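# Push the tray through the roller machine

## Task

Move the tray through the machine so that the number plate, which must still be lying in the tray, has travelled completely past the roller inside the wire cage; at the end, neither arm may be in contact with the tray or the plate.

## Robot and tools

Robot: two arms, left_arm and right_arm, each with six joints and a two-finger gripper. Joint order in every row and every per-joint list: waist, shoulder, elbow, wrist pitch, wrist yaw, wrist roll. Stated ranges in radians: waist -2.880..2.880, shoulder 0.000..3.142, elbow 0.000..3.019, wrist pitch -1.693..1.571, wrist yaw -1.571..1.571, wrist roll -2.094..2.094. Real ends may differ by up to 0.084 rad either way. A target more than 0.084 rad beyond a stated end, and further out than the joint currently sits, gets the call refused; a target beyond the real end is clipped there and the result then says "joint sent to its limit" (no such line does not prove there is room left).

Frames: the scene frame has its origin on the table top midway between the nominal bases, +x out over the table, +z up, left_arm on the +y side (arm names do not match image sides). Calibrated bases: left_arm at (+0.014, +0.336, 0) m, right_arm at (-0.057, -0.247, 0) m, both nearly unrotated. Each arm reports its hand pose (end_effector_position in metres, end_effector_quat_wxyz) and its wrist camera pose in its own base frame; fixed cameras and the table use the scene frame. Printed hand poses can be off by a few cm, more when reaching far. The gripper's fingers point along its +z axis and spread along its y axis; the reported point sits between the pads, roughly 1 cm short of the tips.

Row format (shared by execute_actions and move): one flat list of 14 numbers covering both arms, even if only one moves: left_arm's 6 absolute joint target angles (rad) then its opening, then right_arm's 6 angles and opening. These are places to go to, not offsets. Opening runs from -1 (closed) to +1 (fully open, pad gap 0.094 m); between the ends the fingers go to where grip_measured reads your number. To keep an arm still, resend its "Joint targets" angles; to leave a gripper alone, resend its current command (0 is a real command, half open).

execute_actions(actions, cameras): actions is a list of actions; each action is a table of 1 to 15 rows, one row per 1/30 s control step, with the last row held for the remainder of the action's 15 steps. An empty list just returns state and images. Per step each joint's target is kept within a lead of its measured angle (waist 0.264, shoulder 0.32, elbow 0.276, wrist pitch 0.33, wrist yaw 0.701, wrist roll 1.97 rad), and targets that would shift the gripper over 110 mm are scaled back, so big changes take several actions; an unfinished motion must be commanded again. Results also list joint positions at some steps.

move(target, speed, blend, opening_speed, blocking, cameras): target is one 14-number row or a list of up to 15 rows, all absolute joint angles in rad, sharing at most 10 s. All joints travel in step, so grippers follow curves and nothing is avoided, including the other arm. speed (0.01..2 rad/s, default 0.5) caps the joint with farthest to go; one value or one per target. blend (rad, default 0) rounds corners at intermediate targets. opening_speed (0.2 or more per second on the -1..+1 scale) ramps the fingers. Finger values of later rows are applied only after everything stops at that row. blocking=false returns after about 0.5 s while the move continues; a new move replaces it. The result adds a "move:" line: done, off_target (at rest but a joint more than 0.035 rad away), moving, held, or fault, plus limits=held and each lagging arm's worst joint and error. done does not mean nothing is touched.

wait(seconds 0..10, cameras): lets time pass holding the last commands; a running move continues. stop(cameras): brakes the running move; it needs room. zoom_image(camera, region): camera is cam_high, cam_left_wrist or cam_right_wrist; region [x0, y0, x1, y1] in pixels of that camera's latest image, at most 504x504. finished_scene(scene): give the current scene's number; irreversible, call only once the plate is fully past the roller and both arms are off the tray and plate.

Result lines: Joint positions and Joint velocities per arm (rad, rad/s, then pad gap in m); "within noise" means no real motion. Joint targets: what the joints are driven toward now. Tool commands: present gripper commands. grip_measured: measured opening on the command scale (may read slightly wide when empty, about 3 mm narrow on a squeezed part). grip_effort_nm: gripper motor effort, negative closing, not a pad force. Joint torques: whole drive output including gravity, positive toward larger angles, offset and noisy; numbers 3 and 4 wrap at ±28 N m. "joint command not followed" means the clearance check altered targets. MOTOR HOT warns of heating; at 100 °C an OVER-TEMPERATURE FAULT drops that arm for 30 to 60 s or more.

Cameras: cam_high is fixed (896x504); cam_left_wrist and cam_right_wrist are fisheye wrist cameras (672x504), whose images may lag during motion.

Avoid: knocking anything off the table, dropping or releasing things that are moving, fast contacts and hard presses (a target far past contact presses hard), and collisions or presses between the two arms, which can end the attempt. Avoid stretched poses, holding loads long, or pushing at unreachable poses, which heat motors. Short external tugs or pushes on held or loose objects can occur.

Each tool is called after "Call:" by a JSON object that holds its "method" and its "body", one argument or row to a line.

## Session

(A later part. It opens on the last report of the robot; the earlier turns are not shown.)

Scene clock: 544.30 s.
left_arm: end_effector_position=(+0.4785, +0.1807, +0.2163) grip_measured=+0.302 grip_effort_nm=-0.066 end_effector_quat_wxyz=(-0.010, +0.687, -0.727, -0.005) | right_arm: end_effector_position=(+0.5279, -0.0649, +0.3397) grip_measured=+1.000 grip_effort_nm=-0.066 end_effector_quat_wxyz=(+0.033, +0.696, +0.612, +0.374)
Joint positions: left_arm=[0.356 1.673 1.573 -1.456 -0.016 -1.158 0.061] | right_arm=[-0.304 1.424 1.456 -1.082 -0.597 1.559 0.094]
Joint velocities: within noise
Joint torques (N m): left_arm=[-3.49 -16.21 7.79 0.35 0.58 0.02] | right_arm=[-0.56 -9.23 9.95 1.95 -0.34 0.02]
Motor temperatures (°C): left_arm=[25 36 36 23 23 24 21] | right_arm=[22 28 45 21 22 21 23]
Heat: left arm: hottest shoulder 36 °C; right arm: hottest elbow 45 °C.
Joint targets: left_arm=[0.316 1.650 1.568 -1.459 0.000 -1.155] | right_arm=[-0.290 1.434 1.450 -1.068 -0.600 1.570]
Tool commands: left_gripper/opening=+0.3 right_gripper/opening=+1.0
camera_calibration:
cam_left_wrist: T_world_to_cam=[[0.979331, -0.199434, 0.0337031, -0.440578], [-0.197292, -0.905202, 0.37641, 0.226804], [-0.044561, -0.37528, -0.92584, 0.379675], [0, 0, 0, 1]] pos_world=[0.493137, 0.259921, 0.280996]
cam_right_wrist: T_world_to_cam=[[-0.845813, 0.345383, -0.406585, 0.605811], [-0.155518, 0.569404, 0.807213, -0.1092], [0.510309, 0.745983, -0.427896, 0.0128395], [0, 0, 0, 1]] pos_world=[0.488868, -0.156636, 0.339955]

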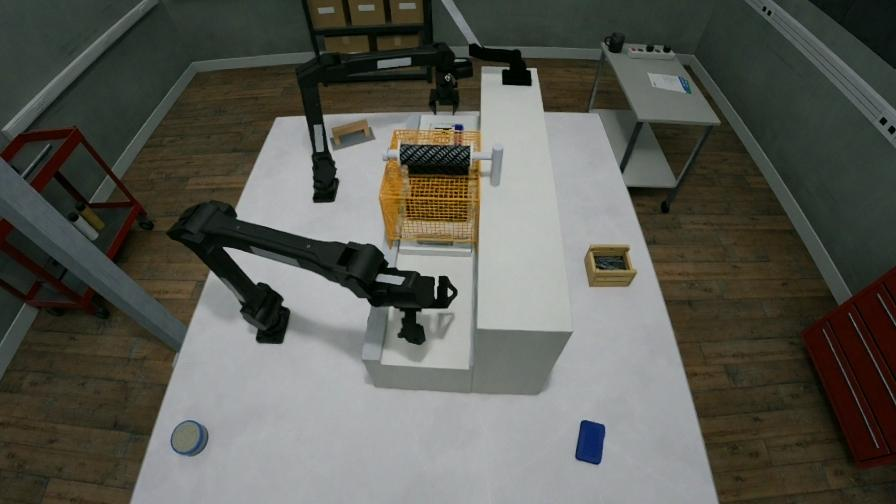

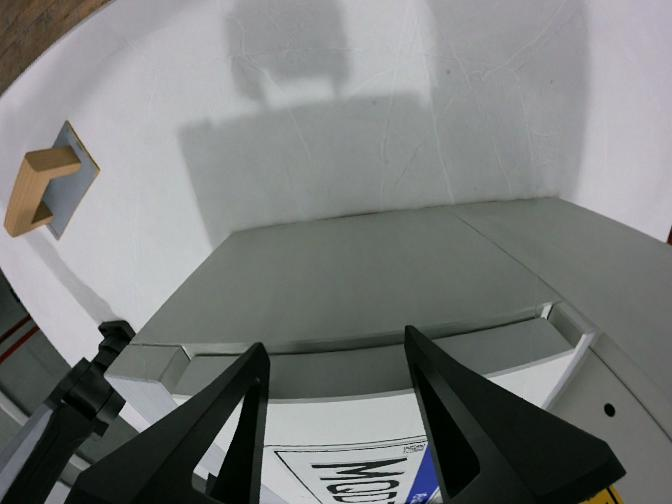

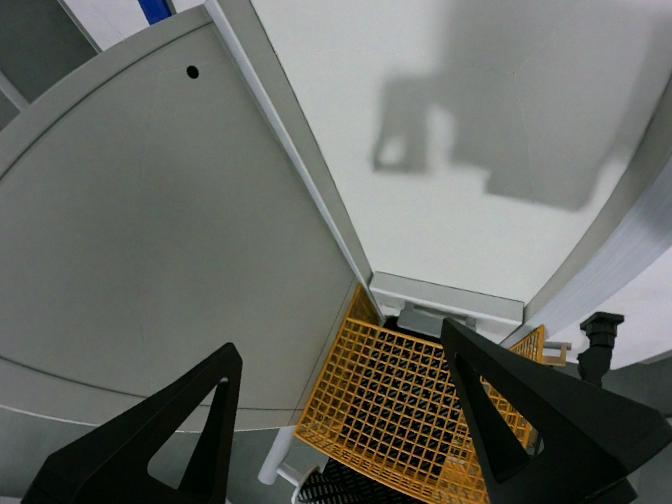

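Call:
{"method": "move", "body": {
  "target": [0.24, 1.618, 1.533, -1.456, 0.0, -1.225, 0.3, -0.29, 1.434, 1.45, -1.068, -0.6, 1.57, 1.0],
  "speed": 0.08
}}

Scene clock: 550.20 s.
left_arm: end_effector_position=(+0.4785, +0.1414, +0.2192) grip_measured=+0.301 grip_effort_nm=-0.071 end_effector_quat_wxyz=(-0.011, +0.686, -0.727, -0.005) | right_arm: end_effector_position=(+0.5279, -0.0649, +0.3397) grip_measured=+1.000 grip_effort_nm=-0.056 end_effector_quat_wxyz=(+0.033, +0.696, +0.612, +0.374)
Joint positions: left_arm=[0.282 1.639 1.538 -1.455 -0.019 -1.23 0.061] | right_arm=[-0.304 1.424 1.456 -1.082 -0.597 1.559 0.094]
Joint velocities: within noise
Joint torques (N m): left_arm=[-3.55 -15.38 7.75 0.4 0.69 0.01] | right_arm=[-0.5 -9.29 9.83 1.91 -0.33 0.02]
Motor temperatures (°C): left_arm=[25 36 36 23 23 24 21] | right_arm=[22 28 45 21 22 21 23]
Heat: left arm: hottest shoulder 36 °C; right arm: hottest elbow 45 °C.
Joint targets: left_arm=[0.240 1.618 1.533 -1.456 0.000 -1.225] | right_arm=[-0.290 1.434 1.450 -1.068 -0.600 1.570]
move: off_target (left_arm); left_arm: the waist is farthest, 0.042 rad from its target
camera_calibration:
cam_left_wrist: T_world_to_cam=[[0.978788, -0.202092, 0.0336463, -0.44779], [-0.199812, -0.905368, 0.374679, 0.191705], [-0.0452571, -0.373454, -0.926544, 0.367857], [0, 0, 0, 1]] pos_world=[0.493244, 0.220447, 0.284074]
cam_right_wrist: T_world_to_cam=[[-0.845813, 0.345383, -0.406585, 0.605811], [-0.155518, 0.569404, 0.807213, -0.1092], [0.510309, 0.745983, -0.427896, 0.0128395], [0, 0, 0, 1]] pos_world=[0.488868, -0.156636, 0.339955]

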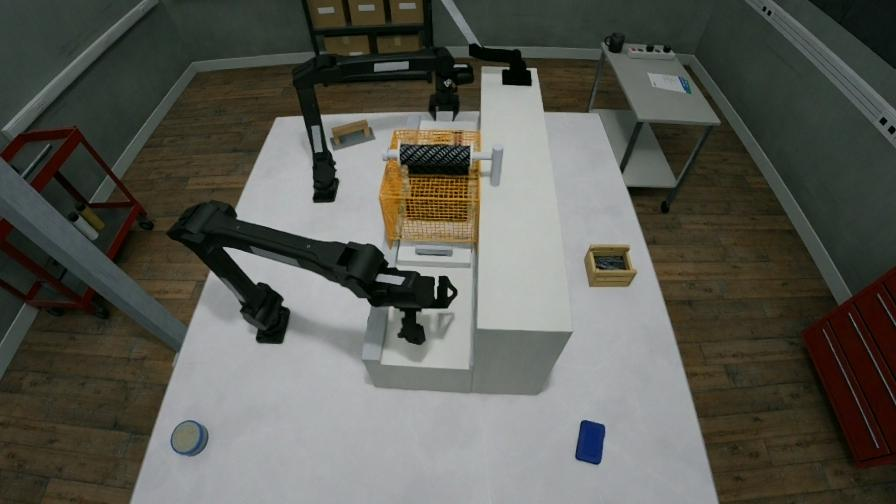

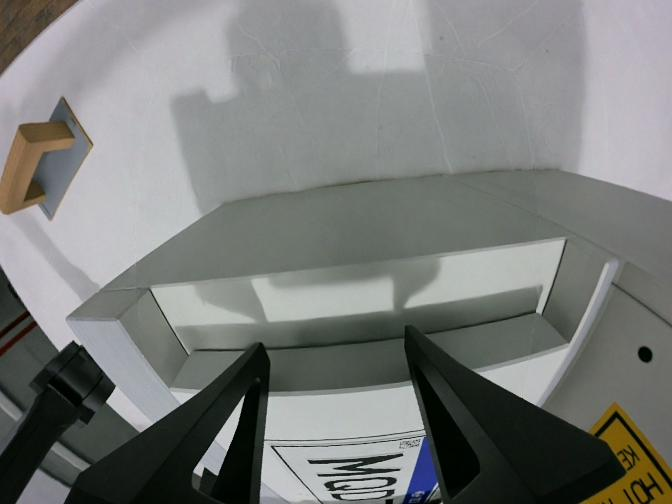

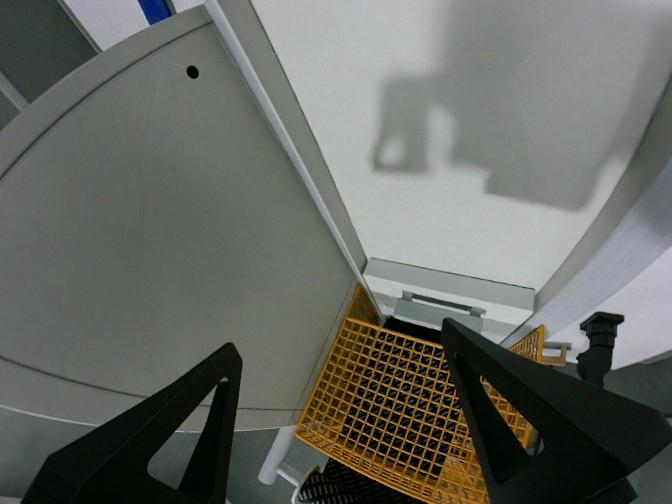

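Call:
{"method": "move", "body": {
  "target": [
    [0.170, 1.607, 1.516, -1.458, 0.0, -1.27, 0.3, -0.29, 1.434, 1.45, -1.068, -0.6, 1.57, 1.0],
    [0.046, 1.580, 1.488, -1.457, 0.0, -1.394, 0.3, -0.29, 1.434, 1.45, -1.068, -0.6, 1.57, 1.0]
  ],
  "speed": 0.12,
  "blend": [0.05, 0]
}}

Scene clock: 562.57 s.
left_arm: end_effector_position=(+0.4828, +0.0450, +0.2230) grip_measured=+0.301 grip_effort_nm=-0.061 end_effector_quat_wxyz=(-0.013, +0.678, -0.735, +0.000) | right_arm: end_effector_position=(+0.5279, -0.0649, +0.3397) grip_measured=+1.000 grip_effort_nm=-0.061 end_effector_quat_wxyz=(+0.033, +0.696, +0.612, +0.374)
Joint positions: left_arm=[0.088 1.597 1.496 -1.449 -0.016 -1.401 0.061] | right_arm=[-0.304 1.424 1.456 -1.082 -0.597 1.559 0.094]
Joint velocities: within noise
Joint torques (N m): left_arm=[-3.6 -14.51 7.51 0.14 0.57 0.08] | right_arm=[-0.73 -9.29 9.84 1.92 -0.33 0.03]
Motor temperatures (°C): left_arm=[25 36 36 23 23 24 21] | right_arm=[22 28 45 21 22 21 23]
Heat: left arm: hottest shoulder 36 °C; right arm: hottest elbow 45 °C.
Joint targets: left_arm=[0.046 1.580 1.488 -1.457 0.000 -1.394] | right_arm=[-0.290 1.434 1.450 -1.068 -0.600 1.570]
move: off_target (left_arm); blend cut to 0.035 rad at target 1; left_arm: the waist is farthest, 0.042 rad from its target
camera_calibration:
cam_left_wrist: T_world_to_cam=[[0.973464, -0.224373, 0.0449942, -0.47057], [-0.224582, -0.898951, 0.376098, 0.115269], [-0.0439387, -0.376223, -0.925487, 0.33481], [0, 0, 0, 1]] pos_world=[0.498681, 0.124002, 0.287683]
cam_right_wrist: T_world_to_cam=[[-0.845813, 0.345383, -0.406585, 0.605811], [-0.155518, 0.569404, 0.807213, -0.1092], [0.510309, 0.745983, -0.427896, 0.0128395], [0, 0, 0, 1]] pos_world=[0.488868, -0.156636, 0.339955]

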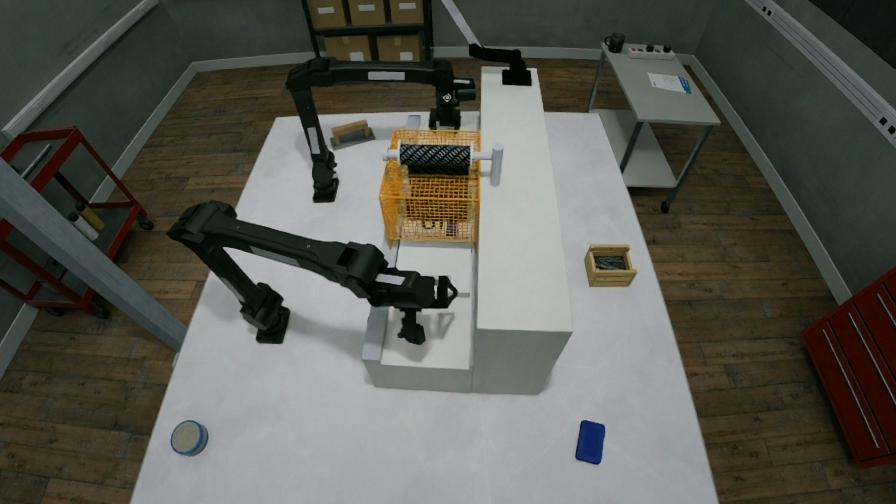

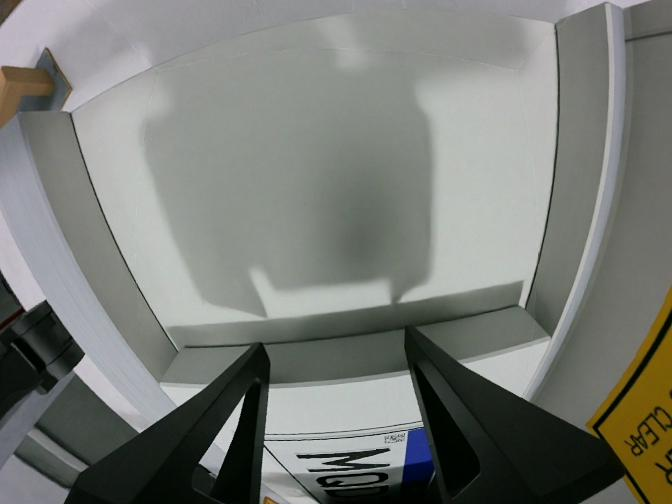

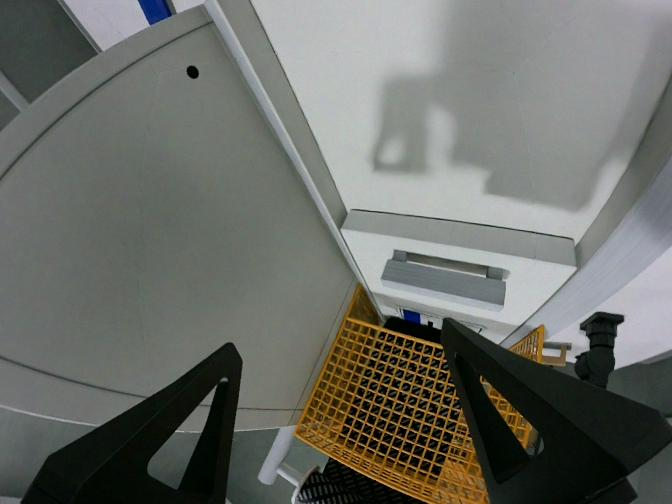

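Call:
{"method": "zoom_image", "body": {
  "camera": "cam_left_wrist",
  "region": [160, 260, 560, 460]
}}

Call:
{"method": "zoom_image", "body": {
  "camera": "cam_right_wrist",
  "region": [320, 180, 600, 380]
}}

Scaled by 1.260 from the camera's 672x504 image, which has a finer 960x720 frame.

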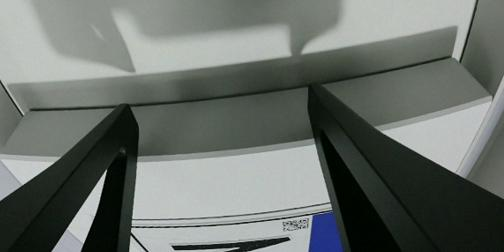

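Scaled by 1.800 from the camera's 672x504 image, which has a finer 960x720 frame.

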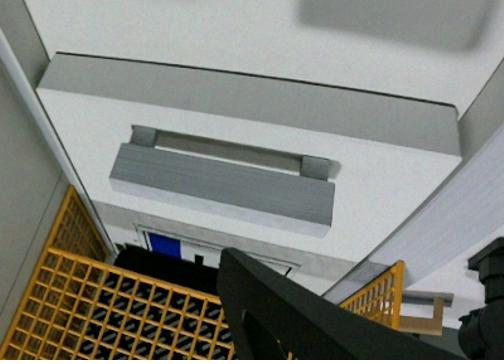

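Call:
{"method": "move", "body": {
  "target": [-0.045, 1.573, 1.480, -1.457, 0.0, -1.48, 0.3, -0.29, 1.434, 1.45, -1.068, -0.6, 1.57, 1.0],
  "speed": 0.12
}}

Scene clock: 581.03 s.
left_arm: end_effector_position=(+0.4806, -0.0033, +0.2228) grip_measured=+0.301 grip_effort_nm=-0.061 end_effector_quat_wxyz=(+0.012, -0.671, +0.741, +0.000) | right_arm: end_effector_position=(+0.5279, -0.0649, +0.3397) grip_measured=+1.000 grip_effort_nm=-0.061 end_effector_quat_wxyz=(+0.033, +0.696, +0.612, +0.374)
Joint positions: left_arm=[-0.012 1.588 1.484 -1.449 -0.016 -1.482 0.061] | right_arm=[-0.304 1.424 1.456 -1.082 -0.597 1.559 0.094]
Joint velocities: within noise
Joint torques (N m): left_arm=[-2.96 -13.92 7.82 0.16 0.58 0] | right_arm=[-0.44 -9.05 9.83 1.85 -0.32 0.03]
Motor temperatures (°C): left_arm=[25 36 35 23 23 24 21] | right_arm=[22 28 45 21 22 21 23]
Heat: left arm: hottest shoulder 36 °C; right arm: hottest elbow 45 °C.
Joint targets: left_arm=[-0.045 1.573 1.480 -1.457 0.000 -1.480] | right_arm=[-0.290 1.434 1.450 -1.068 -0.600 1.570]
move: done
camera_calibration:
cam_left_wrist: T_world_to_cam=[[0.96923, -0.242121, 0.0443809, -0.477173], [-0.240664, -0.894212, 0.377446, 0.0788825], [-0.0517018, -0.376513, -0.924967, 0.320024], [0, 0, 0, 1]] pos_world=[0.49802, 0.0754971, 0.287415]
cam_right_wrist: T_world_to_cam=[[-0.845813, 0.345383, -0.406585, 0.605811], [-0.155518, 0.569404, 0.807213, -0.1092], [0.510309, 0.745983, -0.427896, 0.0128395], [0, 0, 0, 1]] pos_world=[0.488868, -0.156636, 0.339955]

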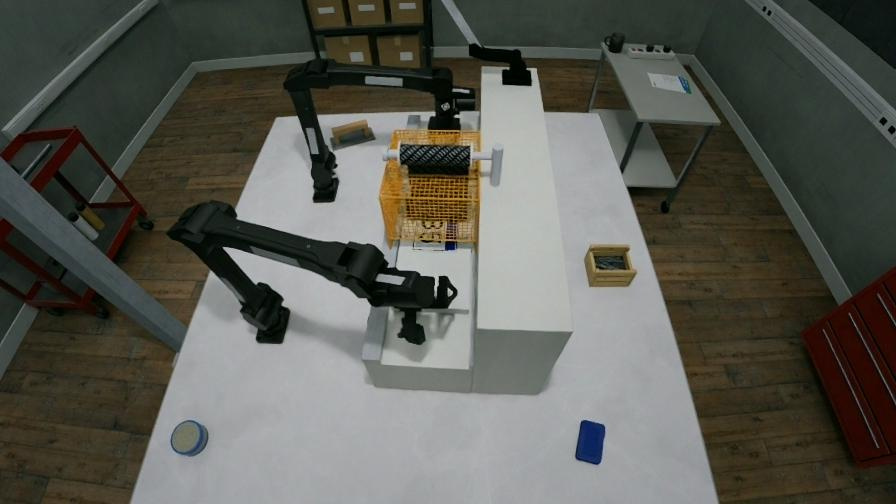

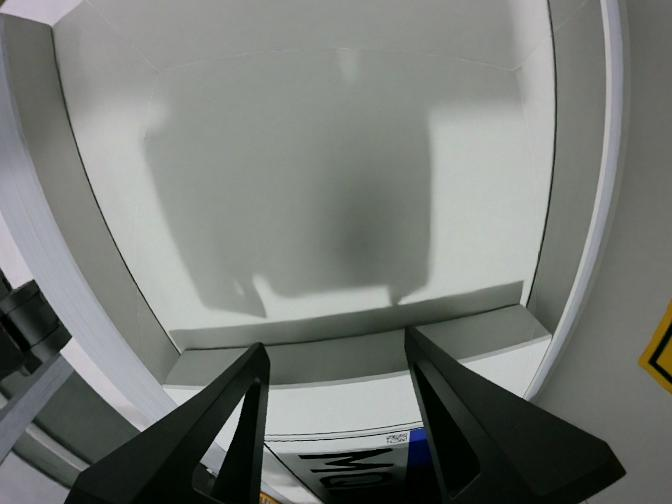

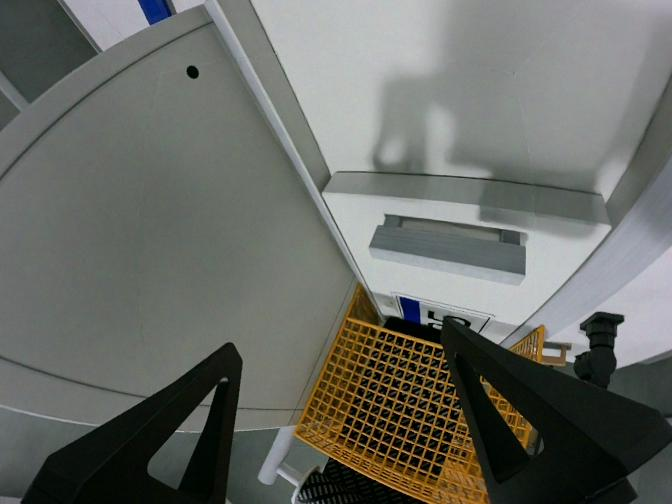

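Call:
{"method": "zoom_image", "body": {
  "camera": "cam_right_wrist",
  "region": [310, 150, 630, 390]
}}

Scaled by 1.575 from the camera's 672x504 image, which has a finer 960x720 frame.

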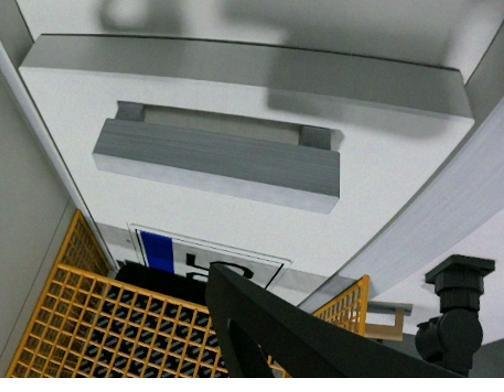

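Call:
{"method": "move", "body": {
  "target": [0.10, 1.573, 1.480, -1.457, 0.0, -1.34, 0.3, -0.042, 1.598, 1.727, -1.579, 0.0, -0.012, 0.4],
  "speed": 0.5
}}

Scene clock: 639.27 s.
left_arm: end_effector_position=(+0.4771, +0.0427, +0.2206) grip_measured=+0.301 grip_effort_nm=-0.056 end_effector_quat_wxyz=(+0.006, -0.658, +0.753, -0.003) | right_arm: end_effector_position=(+0.4932, -0.0267, +0.2912) grip_measured=+0.402 grip_effort_nm=-0.125 end_effector_quat_wxyz=(+0.036, +0.027, +0.999, +0.001)
Joint positions: left_arm=[0.089 1.588 1.479 -1.449 -0.002 -1.348 0.061] | right_arm=[-0.054 1.585 1.659 -1.572 -0.003 0 0.066]
Joint velocities: within noise
Joint torques (N m): left_arm=[0.38 -13.92 8.24 0.13 0.05 0.07] | right_arm=[-0.85 -10.7 15.51 0.25 0.27 -0.11]
Motor temperatures (°C): left_arm=[25 35 33 23 23 24 21] | right_arm=[22 28 47 21 22 21 23]
Heat: left arm: hottest shoulder 35 °C; right arm: hottest elbow 47 °C.
Joint targets: left_arm=[0.100 1.573 1.480 -1.457 0.000 -1.340] | right_arm=[-0.042 1.598 1.727 -1.579 0.000 -0.012]
move: off_target (right_arm); right_arm: the elbow is farthest, 0.068 rad from its target
camera_calibration:
cam_left_wrist: T_world_to_cam=[[0.960788, -0.274191, 0.041298, -0.456443], [-0.268161, -0.880924, 0.389951, 0.129755], [-0.0705406, -0.385735, -0.919909, 0.343359], [0, 0, 0, 1]] pos_world=[0.497561, 0.121597, 0.284111]
cam_right_wrist: T_world_to_cam=[[-0.186326, -0.982093, 0.0278566, 0.056305], [-0.912288, 0.183469, 0.366157, 0.39413], [-0.364711, 0.0428115, -0.930136, 0.540241], [0, 0, 0, 1]] pos_world=[0.567083, -0.0401423, 0.356615]

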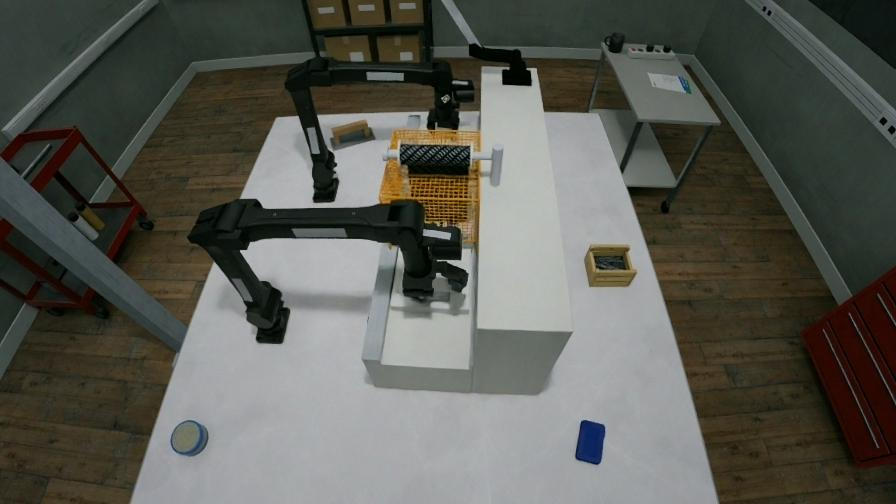

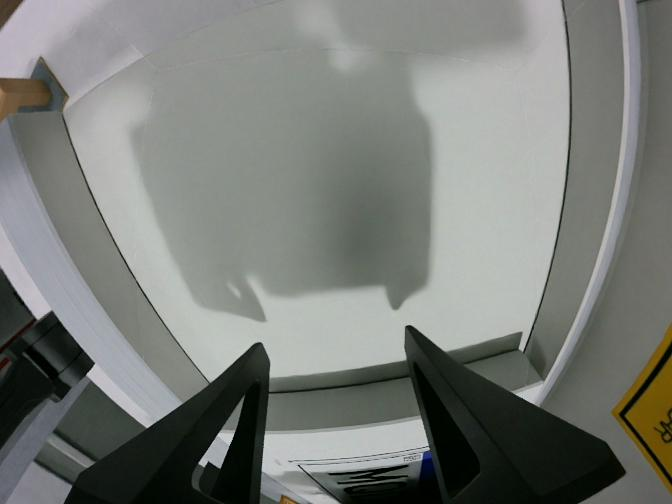

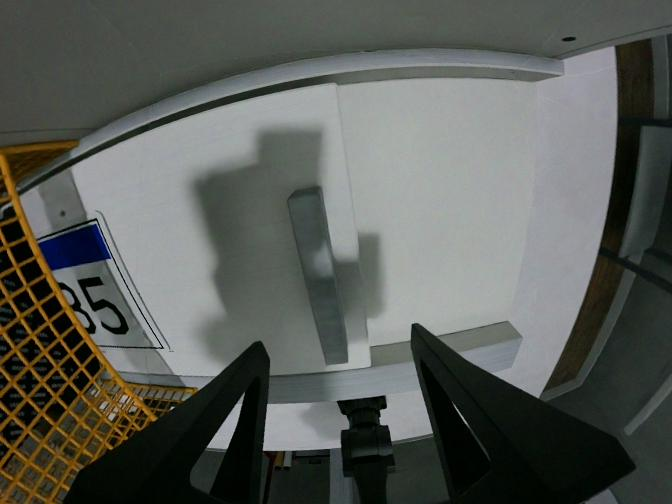

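Call:
{"method": "zoom_image", "body": {
  "camera": "cam_right_wrist",
  "region": [240, 160, 460, 380]
}}

Scaled by 2.291 from the camera's 672x504 image, which has a finer 960x720 frame.

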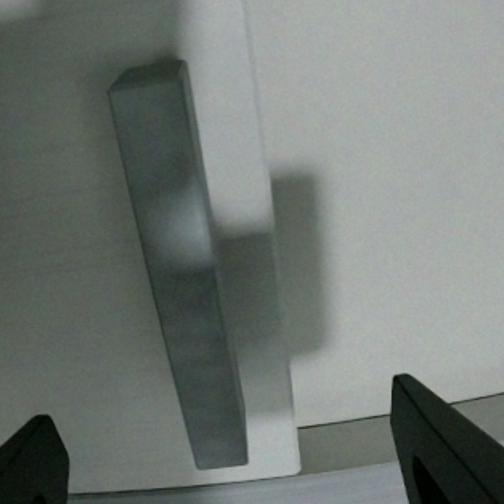

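Call:
{"method": "move", "body": {
  "target": [0.10, 1.573, 1.480, -1.457, 0.0, -1.34, 0.3, -0.037, 1.637, 1.5734, -1.474, 0.0, -0.012, 0.4],
  "speed": 0.2,
  "cameras": ["cam_high", "cam_right_wrist"]
}}

Scene clock: 672.00 s.
left_arm: end_effector_position=(+0.4771, +0.0427, +0.2206) grip_measured=+0.301 grip_effort_nm=-0.061 end_effector_quat_wxyz=(+0.006, -0.658, +0.753, -0.003) | right_arm: end_effector_position=(+0.5016, -0.0257, +0.2374) grip_measured=+0.402 grip_effort_nm=-0.125 end_effector_quat_wxyz=(+0.016, +0.025, +1.000, +0.001)
Joint positions: left_arm=[0.089 1.588 1.479 -1.449 -0.002 -1.348 0.061] | right_arm=[-0.051 1.633 1.577 -1.484 -0.003 -0.001 0.066]
Joint velocities: within noise
Joint torques (N m): left_arm=[0.5 -13.98 8.24 0.16 0.04 0.07] | right_arm=[-0.44 -11.81 9.22 0.84 0.29 -0.14]
Motor temperatures (°C): left_arm=[25 35 34 23 23 24 21] | right_arm=[22 29 52 21 22 21 23]
Heat: left arm: hottest shoulder 35 °C; right arm: hottest elbow 52 °C.
Joint targets: left_arm=[0.100 1.573 1.480 -1.457 0.000 -1.340] | right_arm=[-0.037 1.637 1.573 -1.474 0.000 -0.012]
move: done
camera_calibration:
cam_right_wrist: T_world_to_cam=[[-0.181333, -0.982859, 0.0332752, 0.0566207], [-0.897293, 0.179205, 0.403425, 0.404839], [-0.402473, 0.0432968, -0.914408, 0.508439], [0, 0, 0, 1]] pos_world=[0.578159, -0.0389127, 0.299715]
Images, in order (width x height): cam_high 896x504, cam_right_wrist 672x504.

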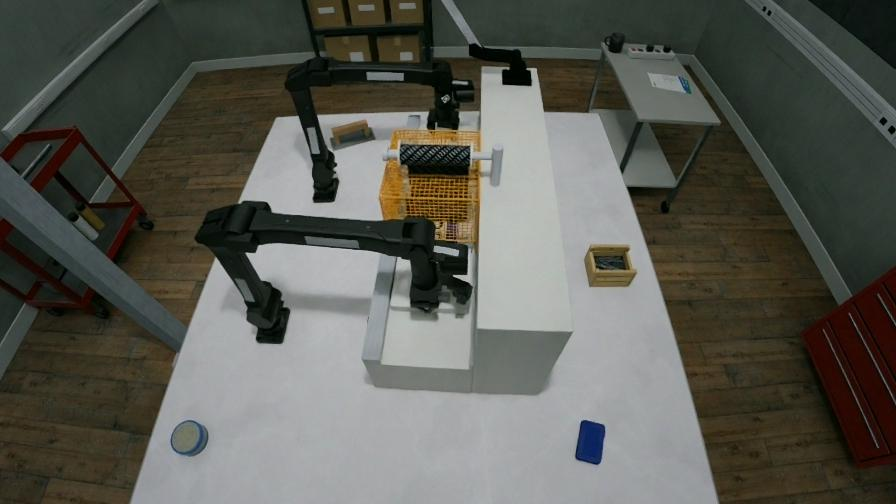

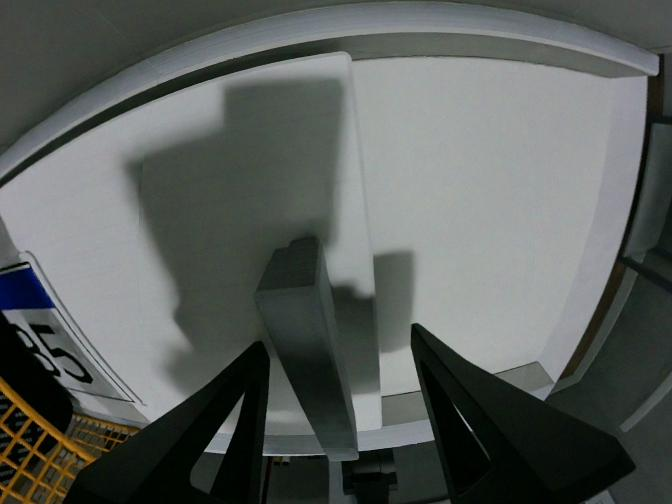

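Call:
{"method": "zoom_image", "body": {
  "camera": "cam_right_wrist",
  "region": [220, 220, 480, 480]
}}

Scaled by 1.938 from the camera's 672x504 image, which has a finer 960x720 frame.

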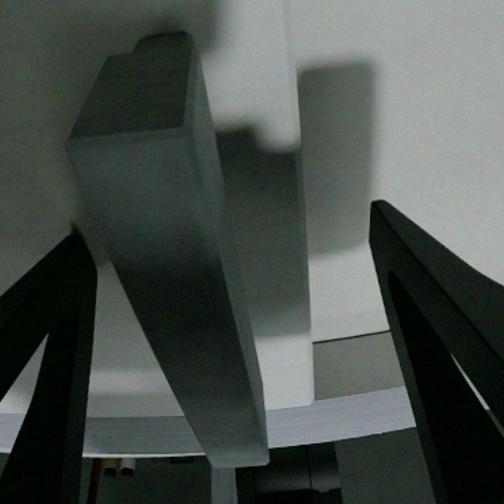

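Call:
{"method": "move", "body": {
  "target": [0.10, 1.573, 1.480, -1.457, 0.0, -1.34, 0.3, -0.037, 1.637, 1.573, -1.474, 0.0, -0.012, -0.85],
  "speed": 0.2,
  "opening_speed": 0.4,
  "cameras": ["cam_high", "cam_right_wrist"]
}}

Scene clock: 700.63 s.
left_arm: end_effector_position=(+0.4771, +0.0427, +0.2206) grip_measured=+0.301 grip_effort_nm=-0.056 end_effector_quat_wxyz=(+0.006, -0.658, +0.753, -0.003) | right_arm: end_effector_position=(+0.5018, -0.0232, +0.2374) grip_measured=-0.701 grip_effort_nm=-1.038 end_effector_quat_wxyz=(+0.016, +0.022, +1.000, +0.001)
Joint positions: left_arm=[0.089 1.588 1.479 -1.449 -0.002 -1.347 0.061] | right_arm=[-0.046 1.633 1.577 -1.483 -0.003 -0.002 0.014]
Joint velocities: within noise
Joint torques (N m): left_arm=[0.5 -14.04 8.23 0.14 0.04 0.06] | right_arm=[-0.85 -11.99 9.21 0.87 0.27 -0.15]
Motor temperatures (°C): left_arm=[24 35 34 23 22 24 21] | right_arm=[22 29 49 21 22 21 23]
Heat: left arm: hottest shoulder 35 °C; right arm: hottest elbow 49 °C.
Joint targets: left_arm=[0.100 1.573 1.480 -1.457 0.000 -1.340] | right_arm=[-0.037 1.637 1.573 -1.474 0.000 -0.012]
move: done
camera_calibration:
cam_right_wrist: T_world_to_cam=[[-0.176095, -0.983812, 0.0332372, 0.0564585], [-0.898391, 0.174422, 0.403077, 0.405108], [-0.402349, 0.0411196, -0.914562, 0.508345], [0, 0, 0, 1]] pos_world=[0.578419, -0.0360183, 0.299747]
Images, in order (width x height): cam_high 896x504, cam_right_wrist 672x504.

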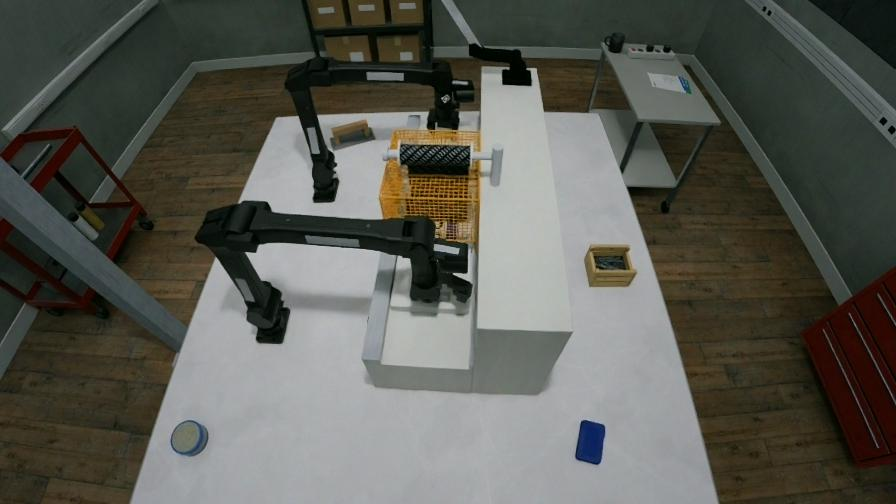

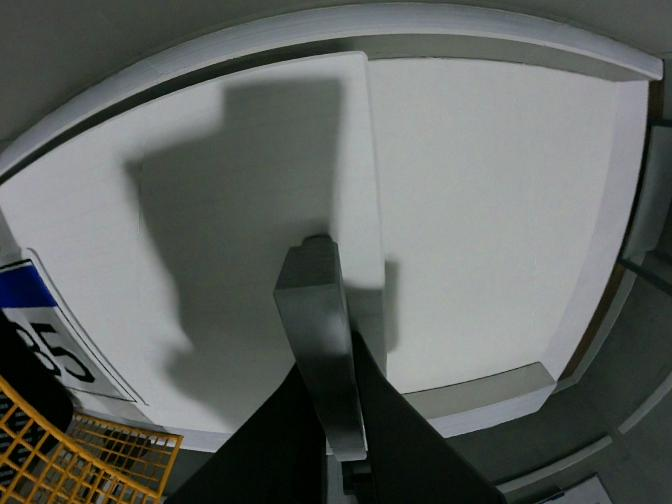

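Call:
{"method": "move", "body": {
  "target": [
    [0.10, 1.573, 1.480, -1.457, 0.0, -1.34, 0.3, -0.050, 1.640, 1.625, -1.476, 0.0, -0.012, -0.85],
    [0.10, 1.573, 1.480, -1.457, 0.0, -1.34, 0.3, -0.185, 1.652, 1.658, -1.504, 0.0, -0.128, -0.85],
    [0.10, 1.573, 1.480, -1.457, 0.0, -1.34, 0.3, -0.311, 1.680, 1.690, -1.514, 0.0, -0.244, -0.85]
  ],
  "speed": 0.12,
  "blend": [0.02, 0.03, 0]
}}

Scene clock: 743.03 s.
left_arm: end_effector_position=(+0.4771, +0.0427, +0.2206) grip_measured=+0.301 grip_effort_nm=-0.066 end_effector_quat_wxyz=(+0.006, -0.658, +0.753, -0.003) | right_arm: end_effector_position=(+0.4956, -0.1365, +0.2381) grip_measured=-0.702 grip_effort_nm=-1.038 end_effector_quat_wxyz=(+0.013, +0.024, +1.000, +0.004)
Joint positions: left_arm=[0.089 1.588 1.479 -1.449 -0.002 -1.347 0.061] | right_arm=[-0.272 1.669 1.625 -1.503 -0.014 -0.224 0.014]
Joint velocities: within noise
Joint torques (N m): left_arm=[0.56 -14.1 8.23 0.16 0.05 0.07] | right_arm=[-4.84 -12.16 15.15 -0.05 0.74 -0.22]
Motor temperatures (°C): left_arm=[24 35 34 23 22 24 21] | right_arm=[22 29 48 21 22 21 25]
Heat: left arm: hottest shoulder 35 °C; right arm: hottest elbow 48 °C.
Joint targets: left_arm=[0.100 1.573 1.480 -1.457 0.000 -1.340] | right_arm=[-0.311 1.680 1.690 -1.514 0.000 -0.244]
move: off_target (right_arm); right_arm: the elbow is farthest, 0.065 rad from its target
camera_calibration:
cam_left_wrist: T_world_to_cam=[[0.960684, -0.274557, 0.0412955, -0.456377], [-0.268496, -0.880824, 0.389947, 0.129912], [-0.0706888, -0.385704, -0.919911, 0.343429], [0, 0, 0, 1]] pos_world=[0.497592, 0.121589, 0.284111]
cam_right_wrist: T_world_to_cam=[[-0.179848, -0.98328, 0.0285692, -0.0530577], [-0.895569, 0.175682, 0.408768, 0.416427], [-0.406952, 0.0479303, -0.912191, 0.513873], [0, 0, 0, 1]] pos_world=[0.572519, -0.149959, 0.300044]

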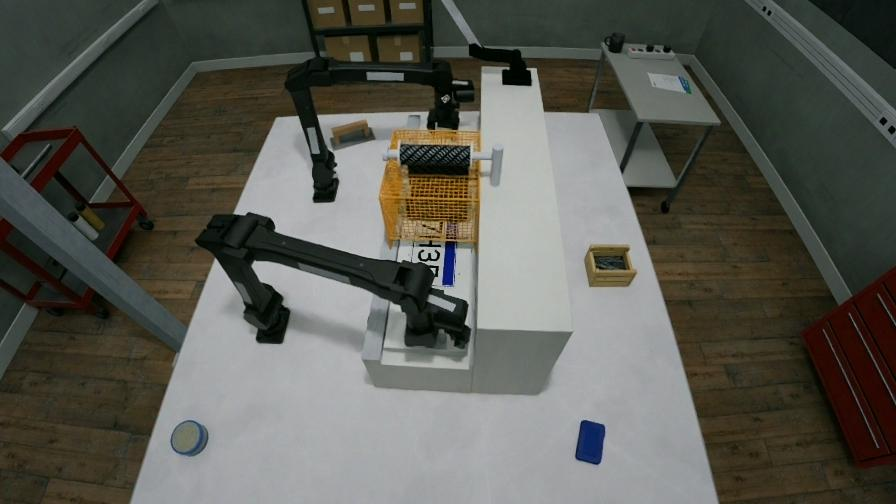

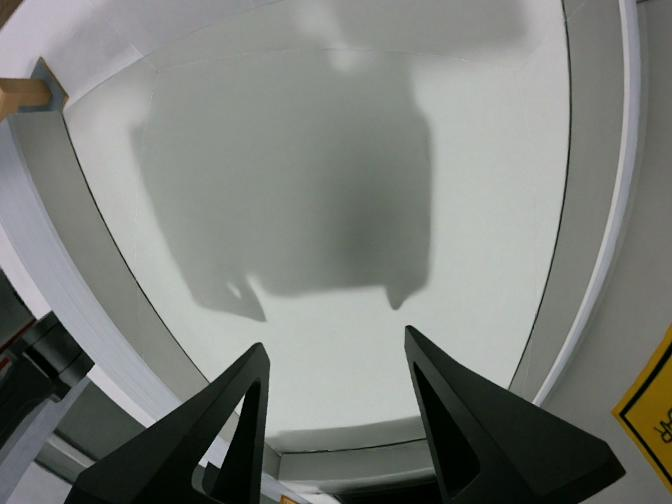

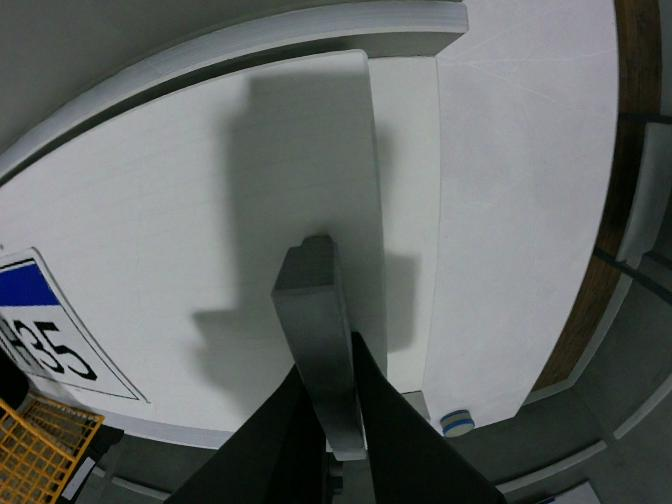

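Call:
{"method": "move", "body": {
  "target": [
    [0.10, 1.573, 1.480, -1.457, 0.0, -1.34, 0.3, -0.424, 1.723, 1.737, -1.529, 0.0, -0.357, -0.85],
    [0.10, 1.573, 1.480, -1.457, 0.0, -1.34, 0.3, -0.526, 1.779, 1.803, -1.547, 0.0, -0.459, -0.85]
  ],
  "speed": 0.12,
  "blend": [0.03, 0]
}}

Scene clock: 752.20 s.
left_arm: end_effector_position=(+0.4771, +0.0427, +0.2206) grip_measured=+0.301 grip_effort_nm=-0.061 end_effector_quat_wxyz=(+0.006, -0.658, +0.753, -0.003) | right_arm: end_effector_position=(+0.4883, -0.2514, +0.2389) grip_measured=-0.702 grip_effort_nm=-1.048 end_effector_quat_wxyz=(+0.015, +0.024, +1.000, +0.001)
Joint positions: left_arm=[0.089 1.588 1.479 -1.449 -0.002 -1.347 0.061] | right_arm=[-0.479 1.763 1.751 -1.533 -0.015 -0.431 0.014]
Joint velocities: within noise
Joint torques (N m): left_arm=[0.38 -14.1 8.23 0.17 0.04 0.07] | right_arm=[-5.48 -12.98 14.11 -0.24 0.74 -0.27]
Motor temperatures (°C): left_arm=[24 35 34 23 22 24 21] | right_arm=[22 30 50 21 22 21 26]
Heat: left arm: hottest shoulder 35 °C; right arm: hottest elbow 50 °C.
Joint targets: left_arm=[0.100 1.573 1.480 -1.457 0.000 -1.340] | right_arm=[-0.526 1.779 1.803 -1.547 0.000 -0.459]
move: off_target (right_arm); right_arm: the elbow is farthest, 0.052 rad from its target
camera_calibration:
cam_left_wrist: T_world_to_cam=[[0.960684, -0.274557, 0.0412955, -0.456377], [-0.268496, -0.880824, 0.389947, 0.129912], [-0.0706888, -0.385704, -0.919911, 0.343429], [0, 0, 0, 1]] pos_world=[0.497592, 0.121589, 0.284111]
cam_right_wrist: T_world_to_cam=[[-0.179266, -0.983215, 0.0339496, -0.168954], [-0.897022, 0.177527, 0.404766, 0.431853], [-0.403999, 0.0421072, -0.91379, 0.514601], [0, 0, 0, 1]] pos_world=[0.564993, -0.264451, 0.301174]

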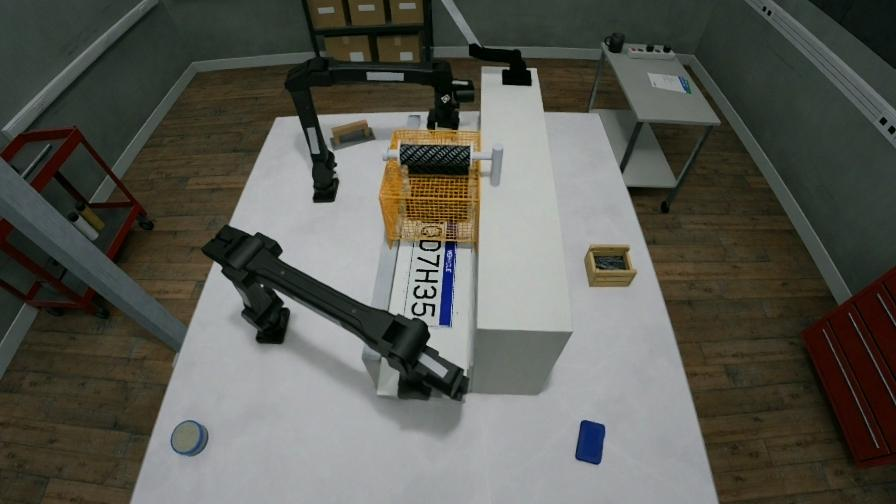

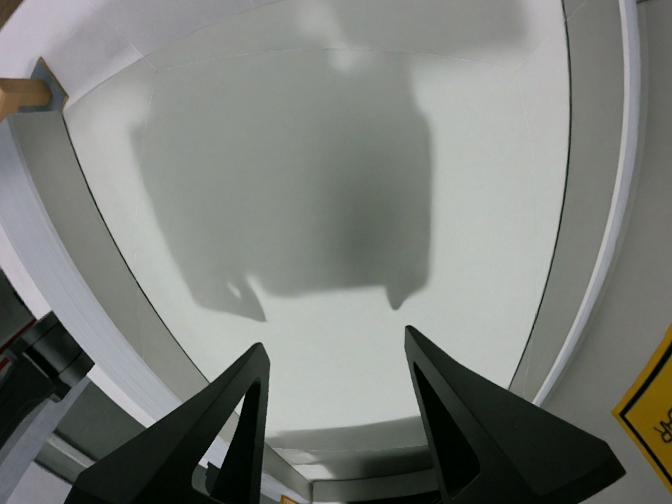

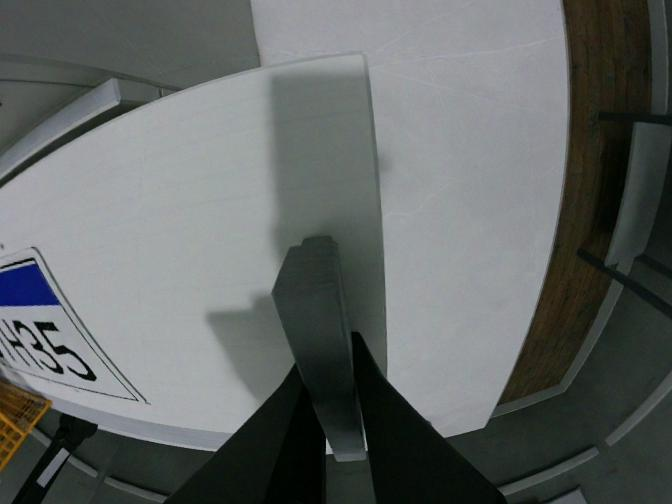

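Call:
{"method": "move", "body": {
  "target": [
    [0.10, 1.573, 1.480, -1.457, 0.0, -1.34, 0.3, -0.630, 1.866, 1.930, -1.581, 0.0, -0.566, -0.85],
    [0.10, 1.573, 1.480, -1.457, 0.0, -1.34, 0.3, -0.736, 1.979, 2.090, -1.637, 0.0, -0.670, -0.85]
  ],
  "speed": 0.13,
  "blend": [0.03, 0]
}}

Scene clock: 805.37 s.
left_arm: end_effector_position=(+0.4771, +0.0427, +0.2206) grip_measured=+0.301 grip_effort_nm=-0.061 end_effector_quat_wxyz=(+0.006, -0.658, +0.753, -0.003) | right_arm: end_effector_position=(+0.4860, -0.3111, +0.2399) grip_measured=-0.697 grip_effort_nm=-1.048 end_effector_quat_wxyz=(-0.015, +0.015, +0.999, +0.033)
Joint positions: left_arm=[0.089 1.588 1.479 -1.449 -0.002 -1.347 0.061] | right_arm=[-0.581 1.906 1.956 -1.682 -0.041 -0.552 0.014]
Joint velocities: within noise
Joint torques (N m): left_arm=[0.38 -13.98 8.24 0.16 0.04 0.06] | right_arm=[-13.74 -10.75 20.6 2.19 1.89 -1.03]
Motor temperatures (°C): left_arm=[24 35 34 23 22 24 21] | right_arm=[22 32 57 21 23 21 27]
Heat: left arm: hottest shoulder 35 °C; right arm: hottest elbow 57 °C.
Joint targets: left_arm=[0.100 1.573 1.480 -1.457 0.000 -1.340] | right_arm=[-0.734 1.978 2.088 -1.638 -0.001 -0.668]
move: off_target (right_arm); right_arm: the waist is farthest, 0.155 rad from its target
camera_calibration:
cam_left_wrist: T_world_to_cam=[[0.960684, -0.274557, 0.0412955, -0.456377], [-0.268496, -0.880824, 0.389947, 0.129912], [-0.0706888, -0.385704, -0.919911, 0.343429], [0, 0, 0, 1]] pos_world=[0.497592, 0.121589, 0.284111]
cam_right_wrist: T_world_to_cam=[[-0.159756, -0.98692, -0.021618, -0.225378], [-0.874812, 0.131395, 0.466304, 0.400067], [-0.457364, 0.0934065, -0.884361, 0.551904], [0, 0, 0, 1]] pos_world=[0.566399, -0.326548, 0.296657]

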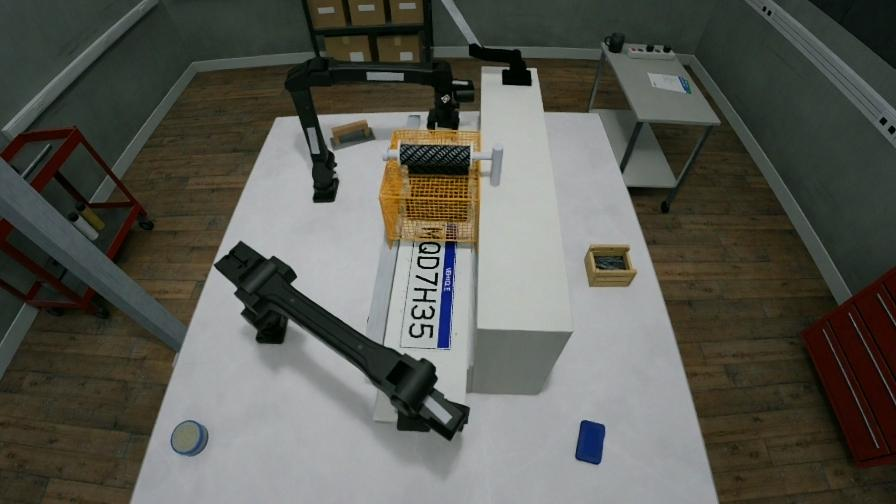

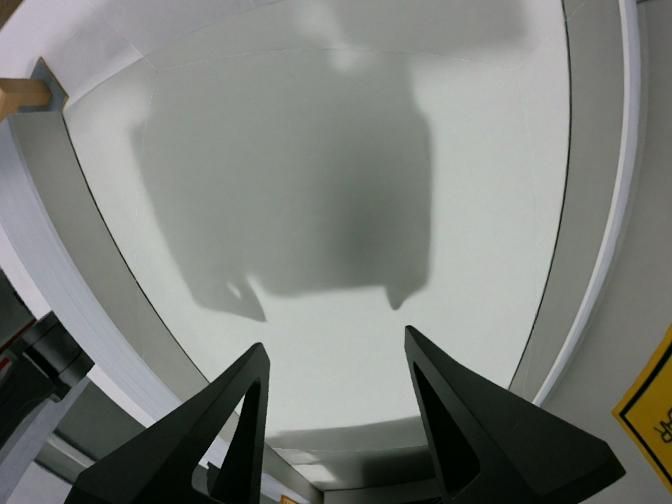

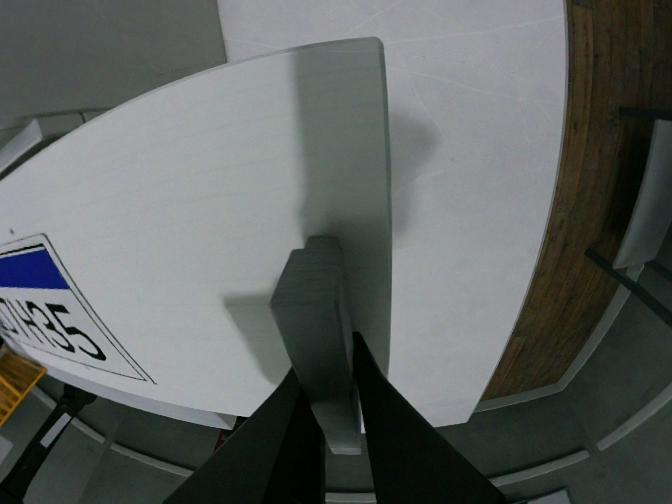

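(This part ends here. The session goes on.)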